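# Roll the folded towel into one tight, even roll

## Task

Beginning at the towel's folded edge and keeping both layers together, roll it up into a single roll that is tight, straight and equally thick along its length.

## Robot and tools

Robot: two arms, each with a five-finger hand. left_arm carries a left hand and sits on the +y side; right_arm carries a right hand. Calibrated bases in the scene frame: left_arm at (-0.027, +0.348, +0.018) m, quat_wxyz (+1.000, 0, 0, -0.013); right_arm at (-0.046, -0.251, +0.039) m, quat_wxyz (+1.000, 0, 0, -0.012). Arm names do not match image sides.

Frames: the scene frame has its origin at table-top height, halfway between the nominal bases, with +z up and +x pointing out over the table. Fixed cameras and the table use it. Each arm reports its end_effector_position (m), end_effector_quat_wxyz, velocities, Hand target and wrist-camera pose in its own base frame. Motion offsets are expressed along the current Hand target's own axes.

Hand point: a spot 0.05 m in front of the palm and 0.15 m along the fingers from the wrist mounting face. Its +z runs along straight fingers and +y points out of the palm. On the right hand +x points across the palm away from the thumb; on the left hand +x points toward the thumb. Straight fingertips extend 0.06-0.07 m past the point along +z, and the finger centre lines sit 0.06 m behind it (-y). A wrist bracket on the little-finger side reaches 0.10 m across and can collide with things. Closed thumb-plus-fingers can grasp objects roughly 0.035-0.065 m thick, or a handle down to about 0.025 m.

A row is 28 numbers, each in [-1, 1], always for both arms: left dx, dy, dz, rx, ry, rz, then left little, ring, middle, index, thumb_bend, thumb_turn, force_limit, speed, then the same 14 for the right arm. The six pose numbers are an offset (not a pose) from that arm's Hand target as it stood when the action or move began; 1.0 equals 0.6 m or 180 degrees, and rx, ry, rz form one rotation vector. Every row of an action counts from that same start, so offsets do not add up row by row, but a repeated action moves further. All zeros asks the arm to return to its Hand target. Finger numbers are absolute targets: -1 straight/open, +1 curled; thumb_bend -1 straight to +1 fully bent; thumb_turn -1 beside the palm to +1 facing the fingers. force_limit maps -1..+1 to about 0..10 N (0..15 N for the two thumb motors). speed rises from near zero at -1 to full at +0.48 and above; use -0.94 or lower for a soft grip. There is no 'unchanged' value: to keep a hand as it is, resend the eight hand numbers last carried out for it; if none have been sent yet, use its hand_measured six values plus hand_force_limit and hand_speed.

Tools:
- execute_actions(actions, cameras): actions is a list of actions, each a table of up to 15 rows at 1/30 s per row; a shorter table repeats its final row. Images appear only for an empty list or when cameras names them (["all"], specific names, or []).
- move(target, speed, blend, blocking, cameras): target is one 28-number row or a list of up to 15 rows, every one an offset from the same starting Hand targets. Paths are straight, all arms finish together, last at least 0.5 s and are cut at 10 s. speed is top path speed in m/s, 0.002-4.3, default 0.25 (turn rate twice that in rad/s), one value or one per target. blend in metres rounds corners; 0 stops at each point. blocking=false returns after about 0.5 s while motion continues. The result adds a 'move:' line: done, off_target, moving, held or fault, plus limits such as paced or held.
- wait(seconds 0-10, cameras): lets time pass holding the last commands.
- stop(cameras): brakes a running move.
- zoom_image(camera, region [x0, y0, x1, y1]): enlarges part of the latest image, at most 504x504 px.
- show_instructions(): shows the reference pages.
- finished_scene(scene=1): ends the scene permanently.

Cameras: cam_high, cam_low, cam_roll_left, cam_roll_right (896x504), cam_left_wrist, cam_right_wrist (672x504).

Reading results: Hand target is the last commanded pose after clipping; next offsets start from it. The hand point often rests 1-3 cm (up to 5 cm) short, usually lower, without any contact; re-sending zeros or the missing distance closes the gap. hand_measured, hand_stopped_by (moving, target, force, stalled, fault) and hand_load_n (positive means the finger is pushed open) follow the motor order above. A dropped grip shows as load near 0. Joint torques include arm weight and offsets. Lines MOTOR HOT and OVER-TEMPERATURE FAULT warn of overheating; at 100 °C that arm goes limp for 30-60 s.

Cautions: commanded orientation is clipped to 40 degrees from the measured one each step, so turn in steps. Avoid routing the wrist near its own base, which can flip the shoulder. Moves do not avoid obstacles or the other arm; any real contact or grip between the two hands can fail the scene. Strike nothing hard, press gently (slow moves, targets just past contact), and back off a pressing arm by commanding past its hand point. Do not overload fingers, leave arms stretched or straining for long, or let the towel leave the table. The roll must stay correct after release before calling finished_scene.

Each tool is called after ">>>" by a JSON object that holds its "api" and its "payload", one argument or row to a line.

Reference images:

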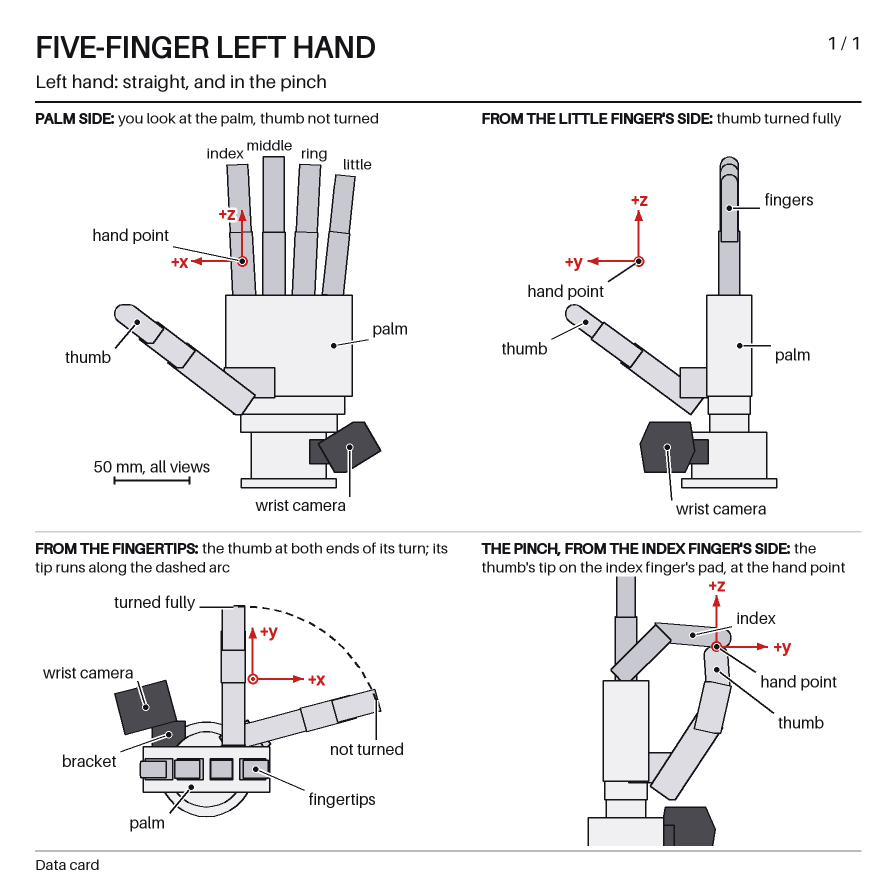

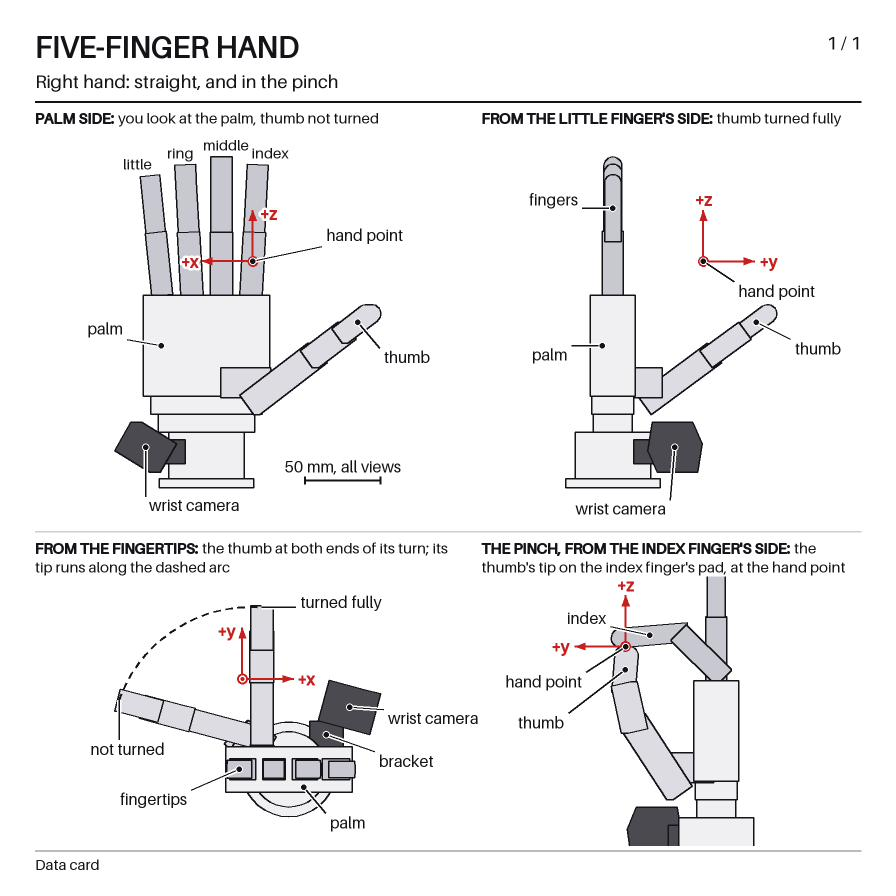

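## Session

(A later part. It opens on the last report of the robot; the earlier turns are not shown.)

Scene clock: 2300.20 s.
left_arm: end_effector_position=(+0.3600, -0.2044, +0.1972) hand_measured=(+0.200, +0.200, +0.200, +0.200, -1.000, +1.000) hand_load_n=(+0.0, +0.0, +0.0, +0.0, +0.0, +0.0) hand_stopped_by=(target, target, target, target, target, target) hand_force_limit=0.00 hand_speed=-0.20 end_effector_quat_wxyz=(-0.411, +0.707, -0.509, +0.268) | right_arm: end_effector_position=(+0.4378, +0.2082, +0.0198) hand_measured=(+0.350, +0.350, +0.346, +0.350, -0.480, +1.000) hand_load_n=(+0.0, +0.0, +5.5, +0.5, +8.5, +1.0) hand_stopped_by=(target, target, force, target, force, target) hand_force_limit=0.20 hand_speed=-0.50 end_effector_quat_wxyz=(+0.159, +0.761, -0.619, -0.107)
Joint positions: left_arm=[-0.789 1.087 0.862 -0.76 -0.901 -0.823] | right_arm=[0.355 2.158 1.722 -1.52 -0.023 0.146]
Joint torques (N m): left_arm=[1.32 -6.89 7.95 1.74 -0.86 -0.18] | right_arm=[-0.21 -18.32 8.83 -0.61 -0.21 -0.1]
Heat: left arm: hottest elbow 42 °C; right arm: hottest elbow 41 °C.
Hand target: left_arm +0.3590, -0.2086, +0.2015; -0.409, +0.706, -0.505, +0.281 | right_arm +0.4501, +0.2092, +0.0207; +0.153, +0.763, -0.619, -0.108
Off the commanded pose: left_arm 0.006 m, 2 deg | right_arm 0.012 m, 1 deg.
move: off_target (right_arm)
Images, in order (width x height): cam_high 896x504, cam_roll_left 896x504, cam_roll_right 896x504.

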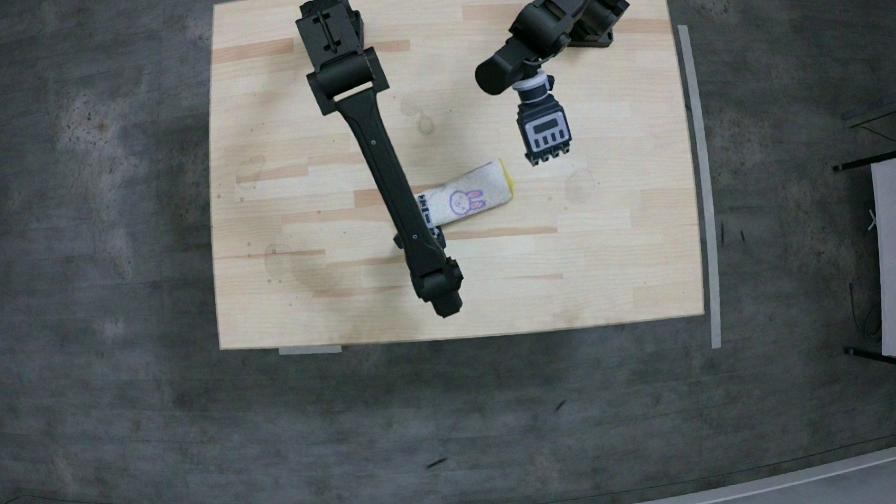

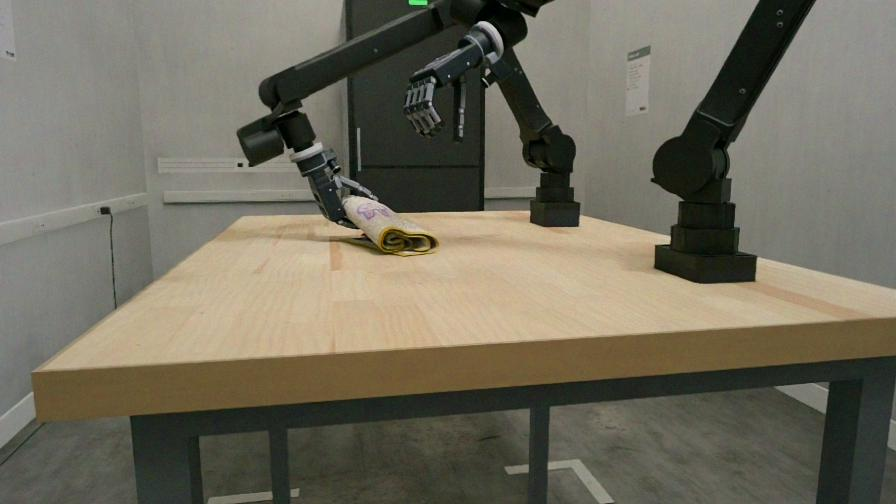

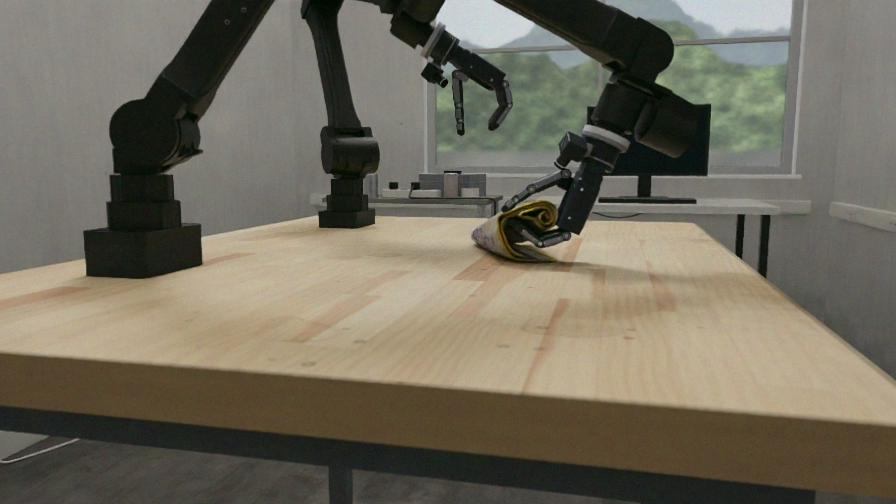

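>>> {"api": "move", "payload": {
  "target": [
    [0.1465,0.1097,0.0816,0,0,0,-0.6,-0.6,-0.6,-0.6,-1,1,0,-0.2,0,0,0,0,0,0,0.35,0.35,0.35,0.35,-0.46,1,0.2,-0.5],
    [0.1465,0.2526,0.1641,0,0,0,-0.6,-0.6,-0.6,-0.6,-1,1,0,-0.4,0,0,0,0,0,0,0.35,0.35,0.35,0.35,-0.46,1,0.2,-0.5]
  ],
  "speed": [0.25,0.12],
  "cameras": ["cam_high","cam_roll_left","cam_roll_right"]
}}

>>> {"api": "zoom_image", "payload": {
  "camera": "cam_roll_left",
  "region": [310, 160, 530, 280]
}}

>>> {"api": "zoom_image", "payload": {
  "camera": "cam_high",
  "region": [360, 60, 560, 260]
}}

Scene clock: 2306.60 s.
left_arm: end_effector_position=(+0.3964, -0.2835, +0.0259) hand_measured=(-0.600, -0.600, -0.600, -0.600, -1.000, +1.000) hand_load_n=(+0.0, +0.0, +0.0, +0.0, +0.0, +0.0) hand_stopped_by=(target, target, target, target, target, target) hand_force_limit=0.00 hand_speed=-0.40 end_effector_quat_wxyz=(-0.409, +0.708, -0.503, +0.280) | right_arm: end_effector_position=(+0.4378, +0.2082, +0.0198) hand_measured=(+0.350, +0.350, +0.346, +0.350, -0.480, +1.000) hand_load_n=(+0.0, +0.0, +5.0, +0.5, +8.5, +1.5) hand_stopped_by=(target, target, force, target, force, target) hand_force_limit=0.20 hand_speed=-0.50 end_effector_quat_wxyz=(+0.159, +0.761, -0.619, -0.107)
Joint positions: left_arm=[-0.864 1.568 0.787 -0.257 -0.94 -0.923] | right_arm=[0.355 2.158 1.722 -1.52 -0.023 0.146]
Joint torques (N m): left_arm=[1.73 -8.76 5.78 1.58 -0.86 -0.18] | right_arm=[-0.21 -18.26 8.79 -0.59 -0.21 -0.09]
Heat: left arm: hottest elbow 42 °C; right arm: hottest elbow 42 °C.
Hand target: left_arm +0.3948, -0.2859, +0.0194; -0.409, +0.706, -0.505, +0.281 | right_arm +0.4501, +0.2092, +0.0207; +0.153, +0.763, -0.619, -0.108
Off the commanded pose: left_arm 0.007 m, 0 deg | right_arm 0.012 m, 1 deg.
move: off_target (right_arm)
Images, in order (width x height): cam_high 896x504, cam_roll_left 896x504, cam_roll_right 896x504.

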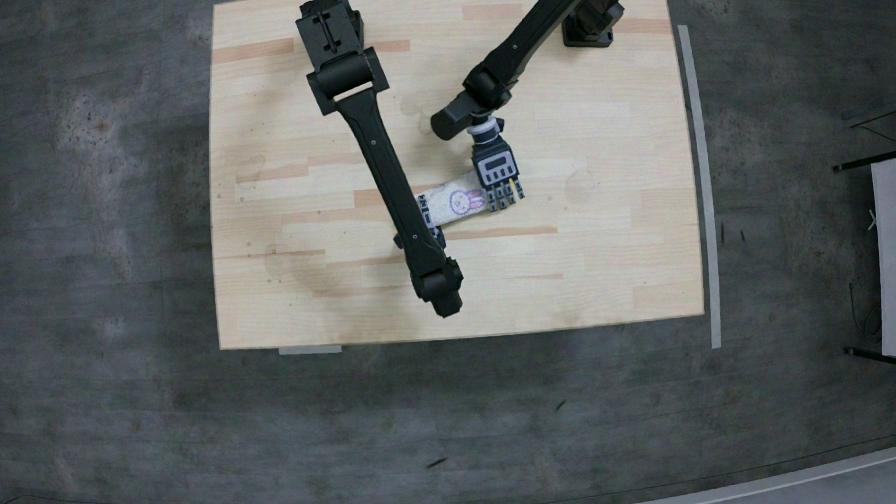

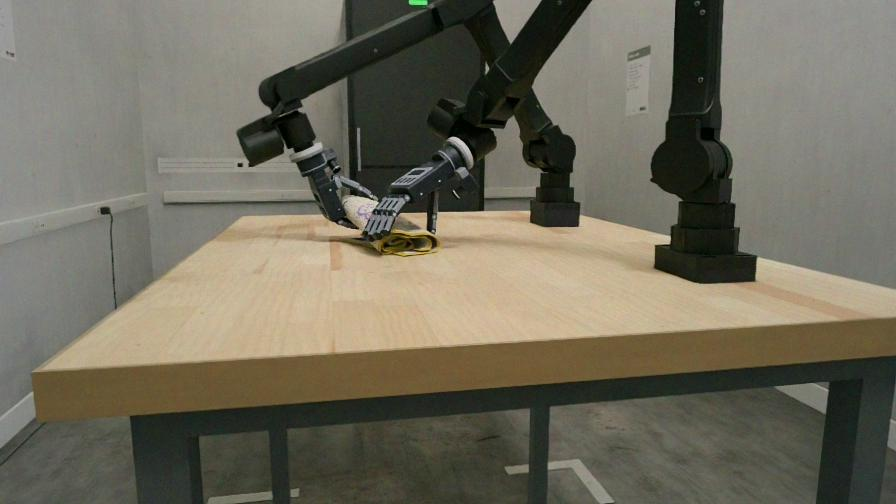

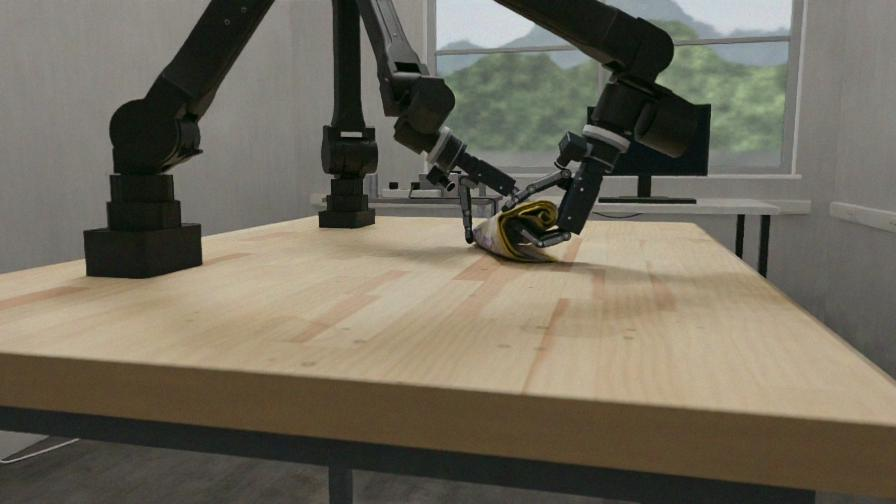

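Scaled by 2.291 from the camera's 896x504 image, which has a finer 1280x720 frame.

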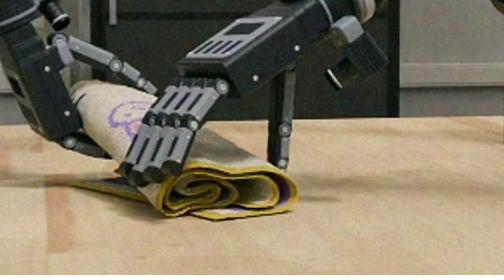

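Scaled by 2.520 from the camera's 896x504 image, which has a finer 1280x720 frame.

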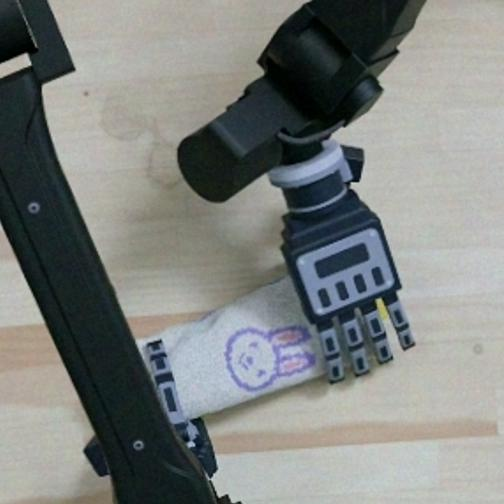

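>>> {"api": "move", "payload": {
  "target": [
    [0,0,0,0,0,0,-0.3,-0.3,-0.3,-0.3,-0.88,1,0,-0.4,0,0,0,0,0,0,0.35,0.35,0.35,0.35,-0.46,1,0.2,-0.5],
    [0,-0.0042,0.0072,0,0,0,0.0,0.0,0.0,0.0,-0.75,1,0,-0.4,0,0,0,0,0,0,0.35,0.35,0.35,0.35,-0.46,1,0.2,-0.5],
    [0,-0.0125,0.0217,0,0,0,0.15,0.15,0.15,0.15,-0.62,1,0,-0.4,0,0,0,0,0,0,0.35,0.35,0.35,0.35,-0.46,1,0.2,-0.5]
  ],
  "speed": 0.06,
  "cameras": ["cam_high","cam_roll_left","cam_roll_right"]
}}

>>> {"api": "zoom_image", "payload": {
  "camera": "cam_roll_left",
  "region": [310, 160, 530, 280]
}}

>>> {"api": "zoom_image", "payload": {
  "camera": "cam_high",
  "region": [360, 60, 560, 260]
}}

Scene clock: 2311.93 s.
left_arm: end_effector_position=(+0.4054, -0.2829, +0.0279) hand_measured=(+0.150, +0.150, +0.150, +0.150, -0.622, +1.000) hand_load_n=(+0.0, +0.0, +1.5, +1.0, +4.5, -0.5) hand_stopped_by=(target, target, target, target, target, target) hand_force_limit=0.00 hand_speed=-0.40 end_effector_quat_wxyz=(-0.409, +0.706, -0.503, +0.287) | right_arm: end_effector_position=(+0.4378, +0.2082, +0.0198) hand_measured=(+0.350, +0.350, +0.346, +0.350, -0.480, +1.000) hand_load_n=(+0.0, +0.0, +5.5, +0.5, +8.5, +0.5) hand_stopped_by=(target, target, force, target, force, target) hand_force_limit=0.20 hand_speed=-0.50 end_effector_quat_wxyz=(+0.159, +0.761, -0.619, -0.107)
Joint positions: left_arm=[-0.846 1.571 0.787 -0.212 -0.93 -0.884] | right_arm=[0.355 2.158 1.722 -1.52 -0.023 0.145]
Joint torques (N m): left_arm=[3.02 -8.41 6.3 1.52 -0.46 -0.09] | right_arm=[-0.38 -18.2 8.79 -0.65 -0.23 -0.12]
Heat: left arm: hottest elbow 42 °C; right arm: hottest elbow 42 °C.
Hand target: left_arm +0.4089, -0.2809, +0.0192; -0.409, +0.706, -0.505, +0.281 | right_arm +0.4501, +0.2093, +0.0207; +0.153, +0.763, -0.619, -0.108
Off the commanded pose: left_arm 0.010 m, 1 deg | right_arm 0.012 m, 1 deg.
move: off_target (right_arm)
Images, in order (width x height): cam_high 896x504, cam_roll_left 896x504, cam_roll_right 896x504.

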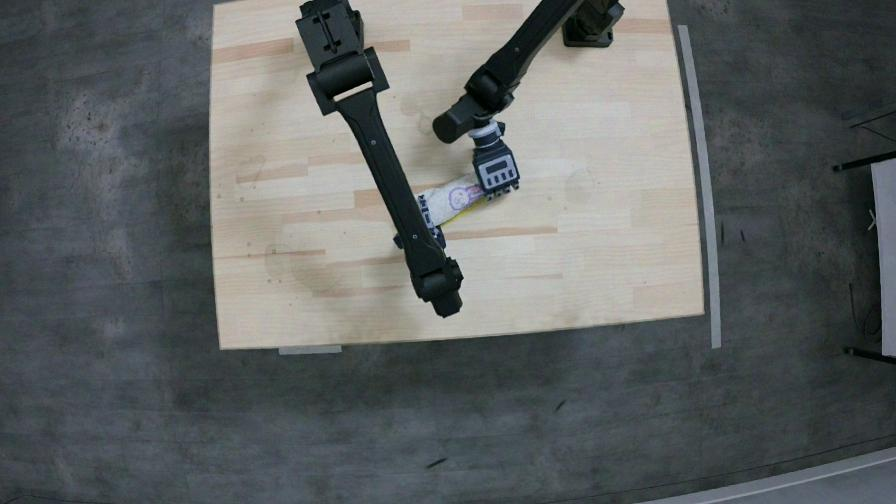

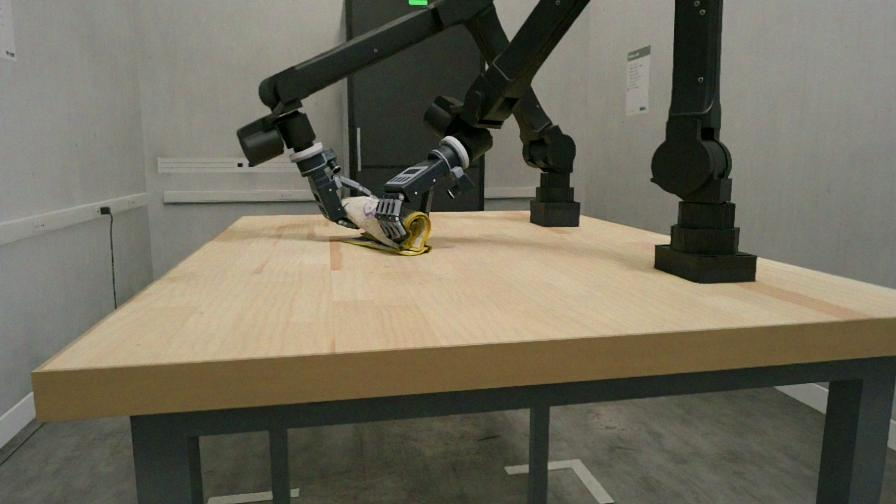

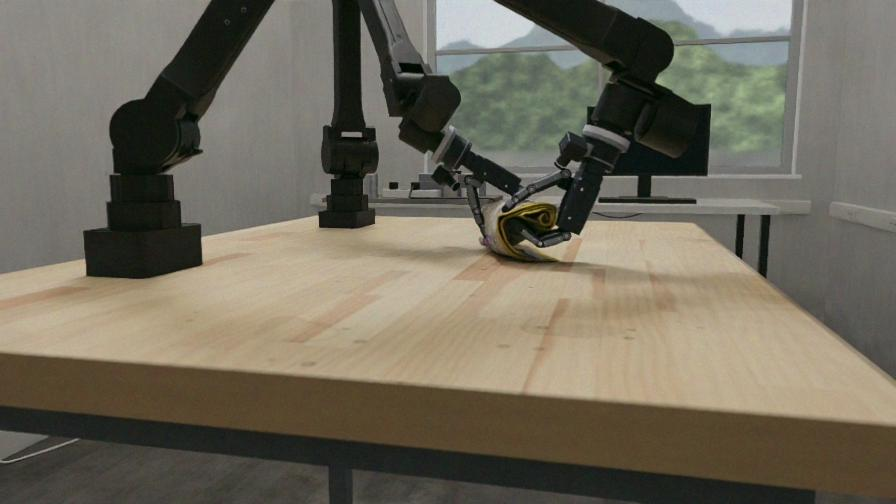

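Scaled by 2.291 from the camera's 896x504 image, which has a finer 1280x720 frame.

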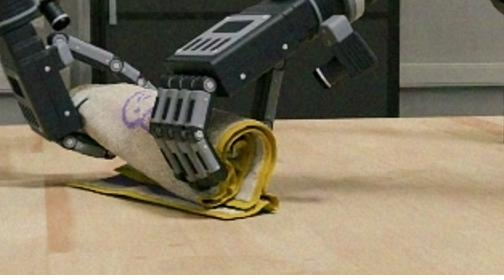

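Scaled by 2.520 from the camera's 896x504 image, which has a finer 1280x720 frame.

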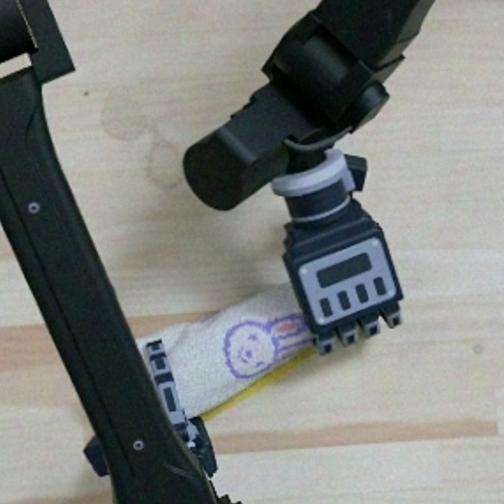

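>>> {"api": "move", "payload": {
  "target": [
    [0,0,0,0,0,0,0.25,0.25,0.25,0.25,-0.56,1,0,-0.4,0,0,0,0,0,0,0.35,0.35,0.35,0.35,-0.46,1,0.2,-0.5],
    [0,0,0,0,0,0,0.25,0.25,0.25,0.25,-0.56,1,0,-0.4,0,0,0,0,0,0,0.2,0.2,0.2,0.2,-1,1,0,-0.2],
    [0,0,0,0,0,0,0.25,0.25,0.25,0.25,-0.56,1,0,-0.4,0.128,-0.0219,-0.0089,0,0,0,0.2,0.2,0.2,0.2,-1,1,0,-0.2],
    [0,0,0,0,0,0,0.25,0.25,0.25,0.25,-0.56,1,0,-0.4,0.128,0.109,-0.2436,0.4556,-0.0148,-0.0429,0.2,0.2,0.2,0.2,-1,1,0,-0.2]
  ],
  "speed": [0.06,0.1,0.1,0.25],
  "cameras": ["cam_high","cam_roll_left","cam_roll_right"]
}}

>>> {"api": "zoom_image", "payload": {
  "camera": "cam_roll_right",
  "region": [420, 170, 660, 290]
}}

>>> {"api": "zoom_image", "payload": {
  "camera": "cam_high",
  "region": [360, 60, 560, 260]
}}

>>> {"api": "zoom_image", "payload": {
  "camera": "cam_roll_left",
  "region": [310, 160, 530, 280]
}}

Scene clock: 2320.87 s.
left_arm: end_effector_position=(+0.4057, -0.2827, +0.0281) hand_measured=(+0.250, +0.250, +0.244, +0.250, -0.574, +1.000) hand_load_n=(+0.0, +0.5, +4.5, +2.5, +10.5, +0.5) hand_stopped_by=(target, target, force, target, force, target) hand_force_limit=0.00 hand_speed=-0.40 end_effector_quat_wxyz=(-0.409, +0.706, -0.502, +0.287) | right_arm: end_effector_position=(+0.4578, +0.1415, +0.1853) hand_measured=(+0.200, +0.200, +0.200, +0.200, -1.000, +1.000) hand_load_n=(+0.0, +0.0, +0.0, +0.0, +0.0, +0.0) hand_stopped_by=(target, target, target, target, target, target) hand_force_limit=0.00 hand_speed=-0.20 end_effector_quat_wxyz=(-0.405, +0.710, -0.496, +0.293)
Joint positions: left_arm=[-0.845 1.571 0.787 -0.211 -0.931 -0.883] | right_arm=[0.201 1.128 0.783 -0.183 -0.116 -0.084]
Joint torques (N m): left_arm=[2.84 -8.47 6.3 1.51 -0.42 -0.09] | right_arm=[-0.32 -7.88 7.05 2.84 -0.2 -0.17]
Heat: left arm: hottest elbow 42 °C; right arm: hottest elbow 42 °C.
Hand target: left_arm +0.4089, -0.2809, +0.0192; -0.409, +0.706, -0.505, +0.281 | right_arm +0.4585, +0.1367, +0.1825; -0.404, +0.710, -0.492, +0.299
Off the commanded pose: left_arm 0.010 m, 1 deg | right_arm 0.006 m, 1 deg.
move: done; target 2's new numbers were sent with right_arm's hand 0.012 m and 1 deg from that target
Images, in order (width x height): cam_high 896x504, cam_roll_left 896x504, cam_roll_right 896x504.

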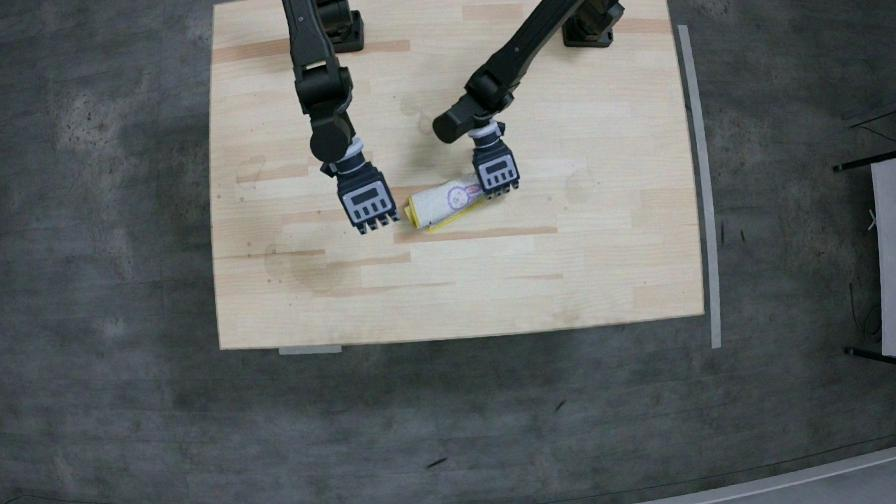

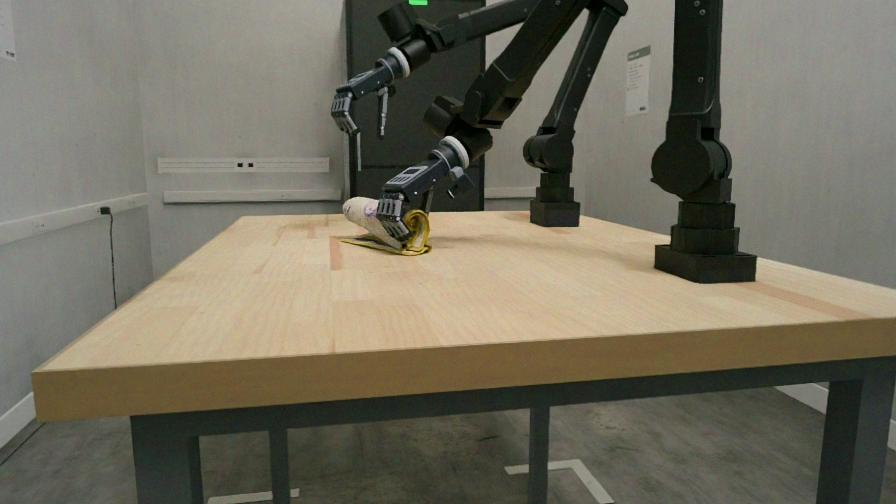

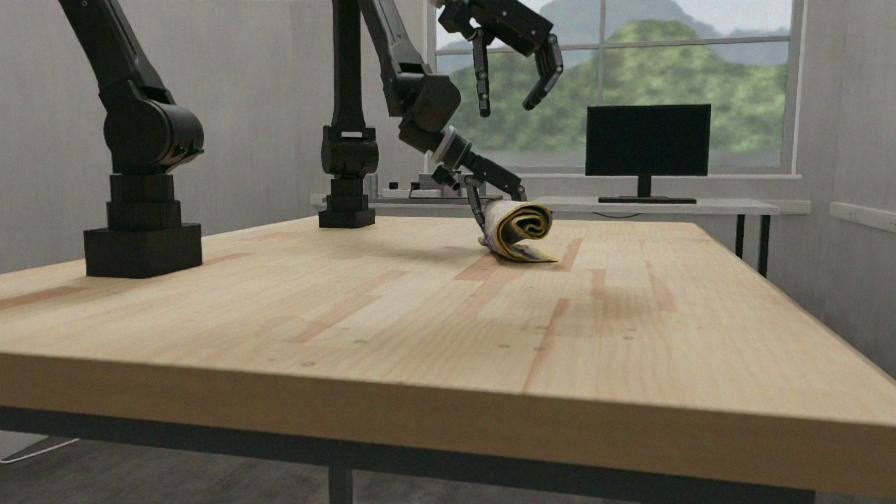

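Scaled by 2.100 from the camera's 896x504 image, which has a finer 1280x720 frame.

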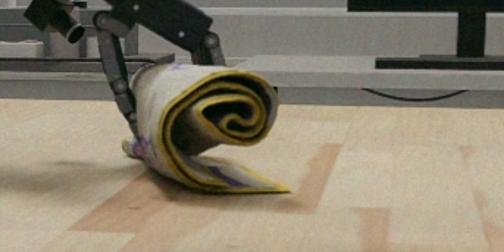

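Scaled by 2.520 from the camera's 896x504 image, which has a finer 1280x720 frame.

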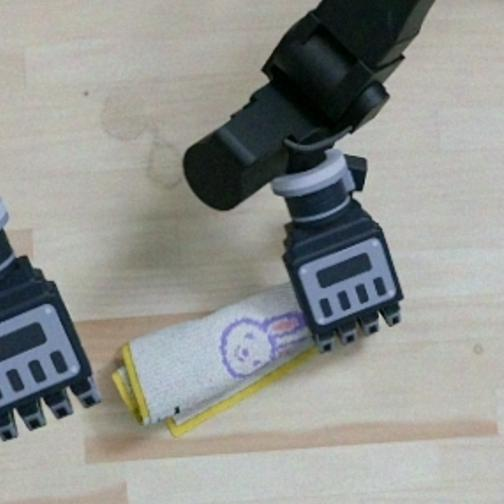

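Scaled by 2.291 from the camera's 896x504 image, which has a finer 1280x720 frame.

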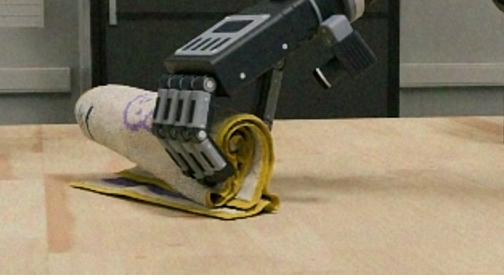

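>>> {"api": "move", "payload": {
  "target": [
    [0,0,0,0,0,0,0.25,0.25,0.25,0.25,-0.56,1,0,-0.4,-0.1131,0.0914,0.0501,0,0,0,-0.6,-0.6,-0.6,-0.6,-1,1,0,-0.2],
    [0,0,0,0,0,0,0.25,0.25,0.25,0.25,-0.56,1,0,-0.4,-0.1131,0.2559,0.1451,0,0,0,-0.6,-0.6,-0.6,-0.6,-1,1,0,-0.2]
  ],
  "speed": [0.25,0.12],
  "cameras": ["cam_high","cam_roll_left","cam_roll_right"]
}}

>>> {"api": "zoom_image", "payload": {
  "camera": "cam_roll_right",
  "region": [420, 170, 660, 290]
}}

>>> {"api": "zoom_image", "payload": {
  "camera": "cam_high",
  "region": [360, 60, 560, 260]
}}

Scene clock: 2326.63 s.
left_arm: end_effector_position=(+0.4057, -0.2827, +0.0281) hand_measured=(+0.250, +0.250, +0.244, +0.250, -0.574, +1.000) hand_load_n=(+0.0, +0.5, +4.5, +2.0, +10.5, +0.5) hand_stopped_by=(target, target, force, target, force, target) hand_force_limit=0.00 hand_speed=-0.40 end_effector_quat_wxyz=(-0.409, +0.706, -0.502, +0.287) | right_arm: end_effector_position=(+0.4392, +0.1962, +0.0100) hand_measured=(-0.600, -0.600, -0.600, -0.600, -1.000, +1.000) hand_load_n=(+0.0, +0.0, +0.0, +0.0, +0.0, +0.0) hand_stopped_by=(target, target, target, target, target, target) hand_force_limit=0.00 hand_speed=-0.20 end_effector_quat_wxyz=(-0.404, +0.712, -0.488, +0.303)
Joint positions: left_arm=[-0.845 1.571 0.787 -0.211 -0.931 -0.883] | right_arm=[0.377 1.502 0.52 0.468 0.045 -0.017]
Joint torques (N m): left_arm=[2.84 -8.41 6.31 1.51 -0.42 -0.09] | right_arm=[-0.03 -8.29 4.79 2.73 -0.12 0.13]
Heat: left arm: hottest elbow 42 °C; right arm: hottest elbow 42 °C.
Hand target: left_arm +0.4089, -0.2810, +0.0192; -0.409, +0.706, -0.505, +0.281 | right_arm +0.4370, +0.1962, +0.0042; -0.404, +0.710, -0.492, +0.299
Off the commanded pose: left_arm 0.010 m, 1 deg | right_arm 0.006 m, 1 deg.
move: done
Images, in order (width x height): cam_high 896x504, cam_roll_left 896x504, cam_roll_right 896x504.

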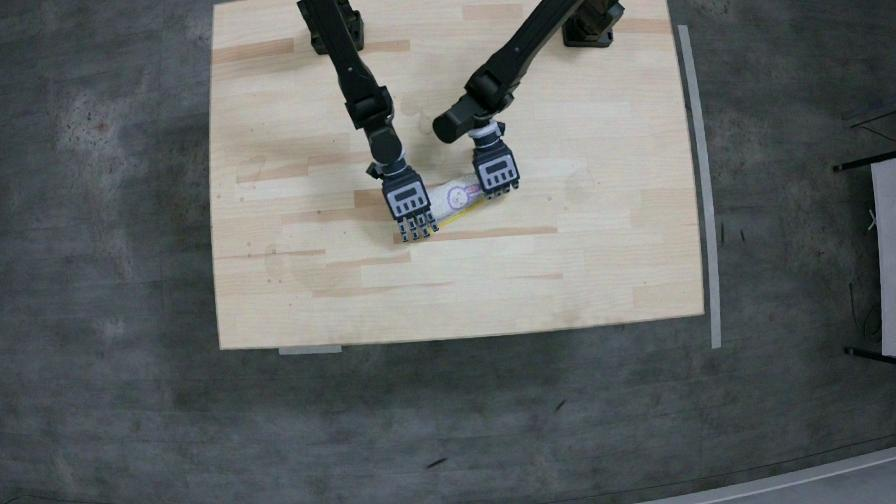

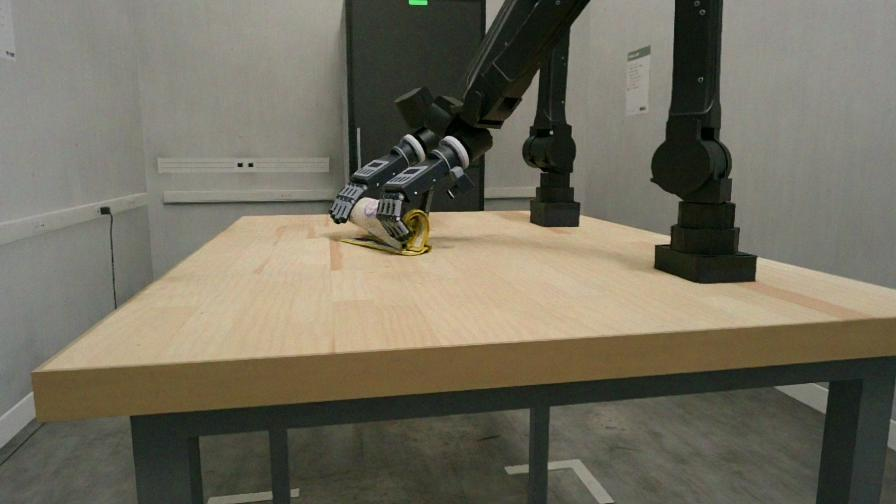

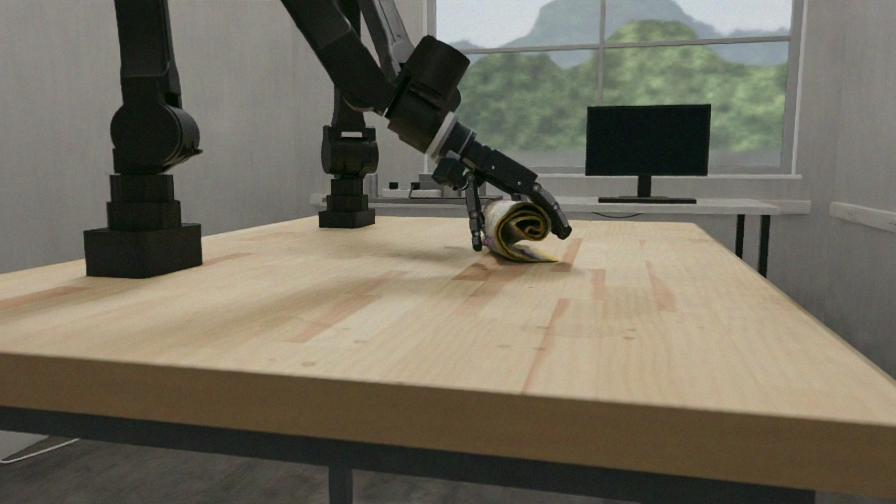

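Scaled by 2.100 from the camera's 896x504 image, which has a finer 1280x720 frame.

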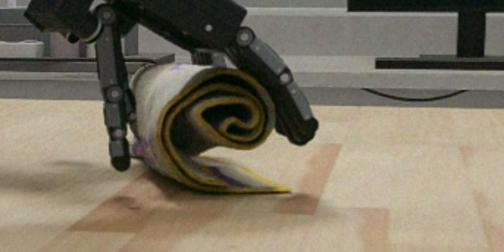

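Scaled by 2.520 from the camera's 896x504 image, which has a finer 1280x720 frame.

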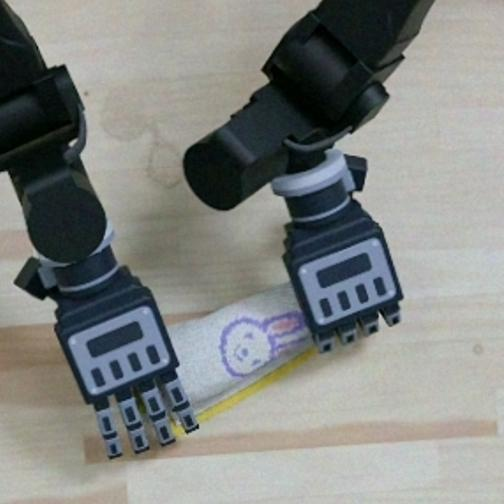

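>>> {"api": "move", "payload": {
  "target": [
    [0,0,0,0,0,0,0.25,0.25,0.25,0.25,-0.56,1,0,-0.4,0,0,0,0,0,0,-0.3,-0.3,-0.3,-0.3,-0.88,1,0,-0.4],
    [0,0,0,0,0,0,0.25,0.25,0.25,0.25,-0.56,1,0,-0.4,0,-0.0042,0.0072,0,0,0,0.0,0.0,0.0,0.0,-0.75,1,0,-0.4],
    [0,0,0,0,0,0,0.25,0.25,0.25,0.25,-0.56,1,0,-0.4,0,-0.0125,0.0217,0,0,0,0.15,0.15,0.15,0.15,-0.62,1,0,-0.4]
  ],
  "speed": 0.06,
  "cameras": ["cam_high","cam_roll_left","cam_roll_right"]
}}

>>> {"api": "zoom_image", "payload": {
  "camera": "cam_roll_right",
  "region": [420, 170, 660, 290]
}}

>>> {"api": "zoom_image", "payload": {
  "camera": "cam_high",
  "region": [360, 60, 560, 260]
}}

>>> {"api": "zoom_image", "payload": {
  "camera": "cam_roll_left",
  "region": [310, 160, 530, 280]
}}

Scene clock: 2331.87 s.
left_arm: end_effector_position=(+0.4056, -0.2825, +0.0280) hand_measured=(+0.250, +0.250, +0.244, +0.250, -0.574, +1.000) hand_load_n=(+0.0, +0.5, +4.0, +1.0, +10.0, +0.0) hand_stopped_by=(target, target, force, target, force, target) hand_force_limit=0.00 hand_speed=-0.40 end_effector_quat_wxyz=(-0.410, +0.705, -0.504, +0.286) | right_arm: end_effector_position=(+0.4360, +0.1952, -0.0023) hand_measured=(+0.150, +0.150, +0.150, +0.150, -0.620, +1.000) hand_load_n=(+0.0, +0.0, +0.5, +0.5, +1.0, +0.0) hand_stopped_by=(target, target, target, target, target, target) hand_force_limit=0.00 hand_speed=-0.40 end_effector_quat_wxyz=(-0.394, +0.718, -0.491, +0.296)
Joint positions: left_arm=[-0.845 1.571 0.787 -0.211 -0.931 -0.879] | right_arm=[0.377 1.529 0.52 0.468 0.043 -0.017]
Joint torques (N m): left_arm=[2.78 -8.35 6.31 1.5 -0.43 -0.12] | right_arm=[0.26 -7.82 7.24 2.32 -0.11 0.13]
Heat: left arm: hottest elbow 42 °C; right arm: hottest elbow 41 °C.
Hand target: left_arm +0.4089, -0.2810, +0.0192; -0.409, +0.706, -0.505, +0.281 | right_arm +0.4511, +0.2012, +0.0043; -0.404, +0.710, -0.492, +0.299
Off the commanded pose: left_arm 0.009 m, 1 deg | right_arm 0.018 m, 1 deg.
move: off_target (right_arm); target 3's new numbers were sent with right_arm's hand 0.018 m and 1 deg from that target
Images, in order (width x height): cam_high 896x504, cam_roll_left 896x504, cam_roll_right 896x504.

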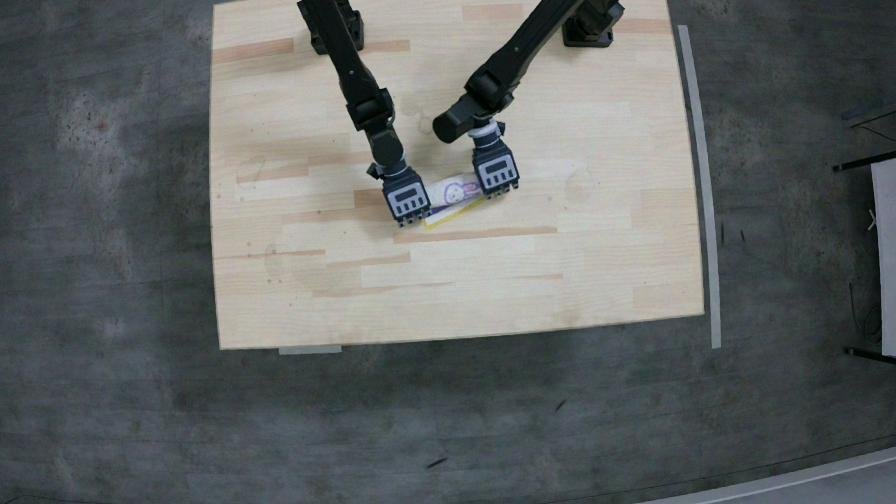

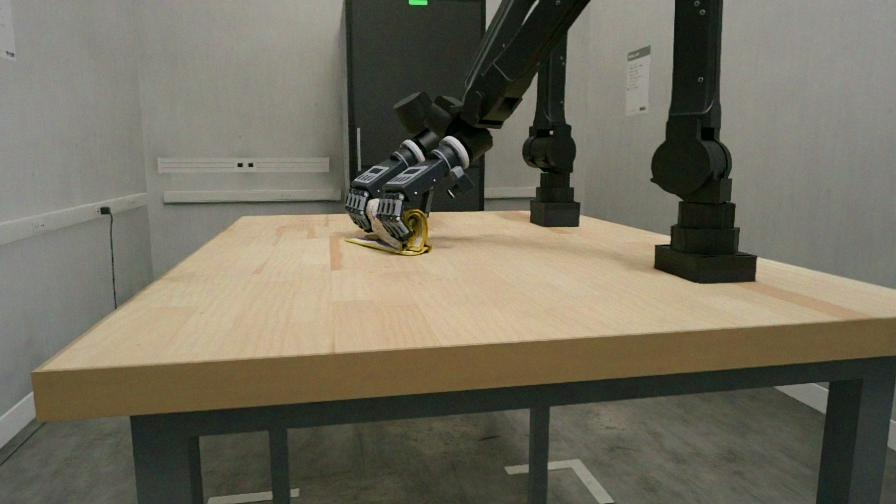

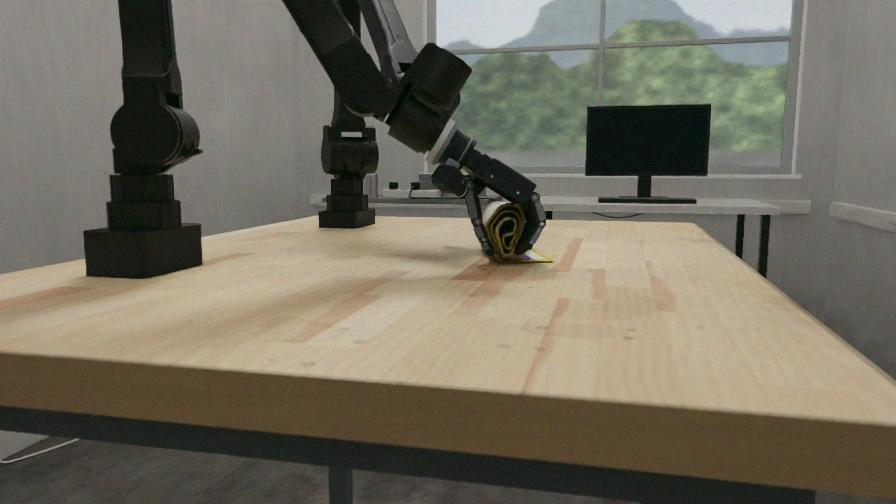

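Scaled by 2.100 from the camera's 896x504 image, which has a finer 1280x720 frame.

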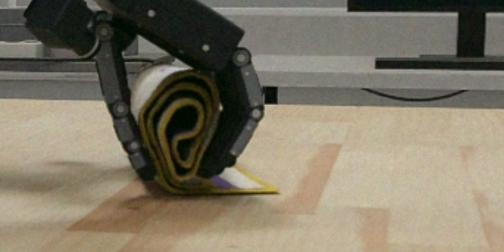

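Scaled by 2.520 from the camera's 896x504 image, which has a finer 1280x720 frame.

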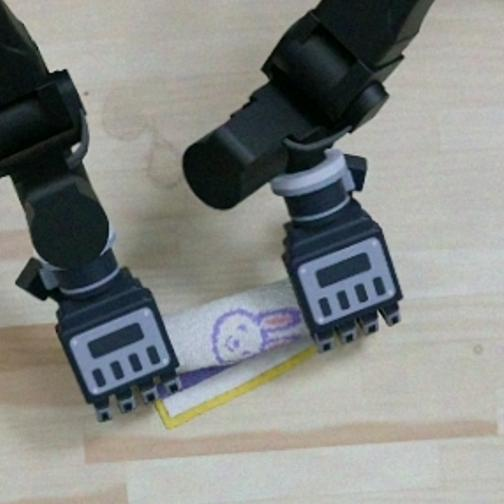

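Scaled by 2.291 from the camera's 896x504 image, which has a finer 1280x720 frame.

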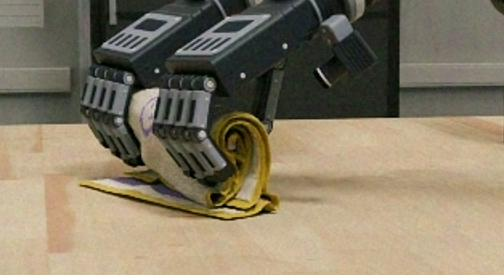

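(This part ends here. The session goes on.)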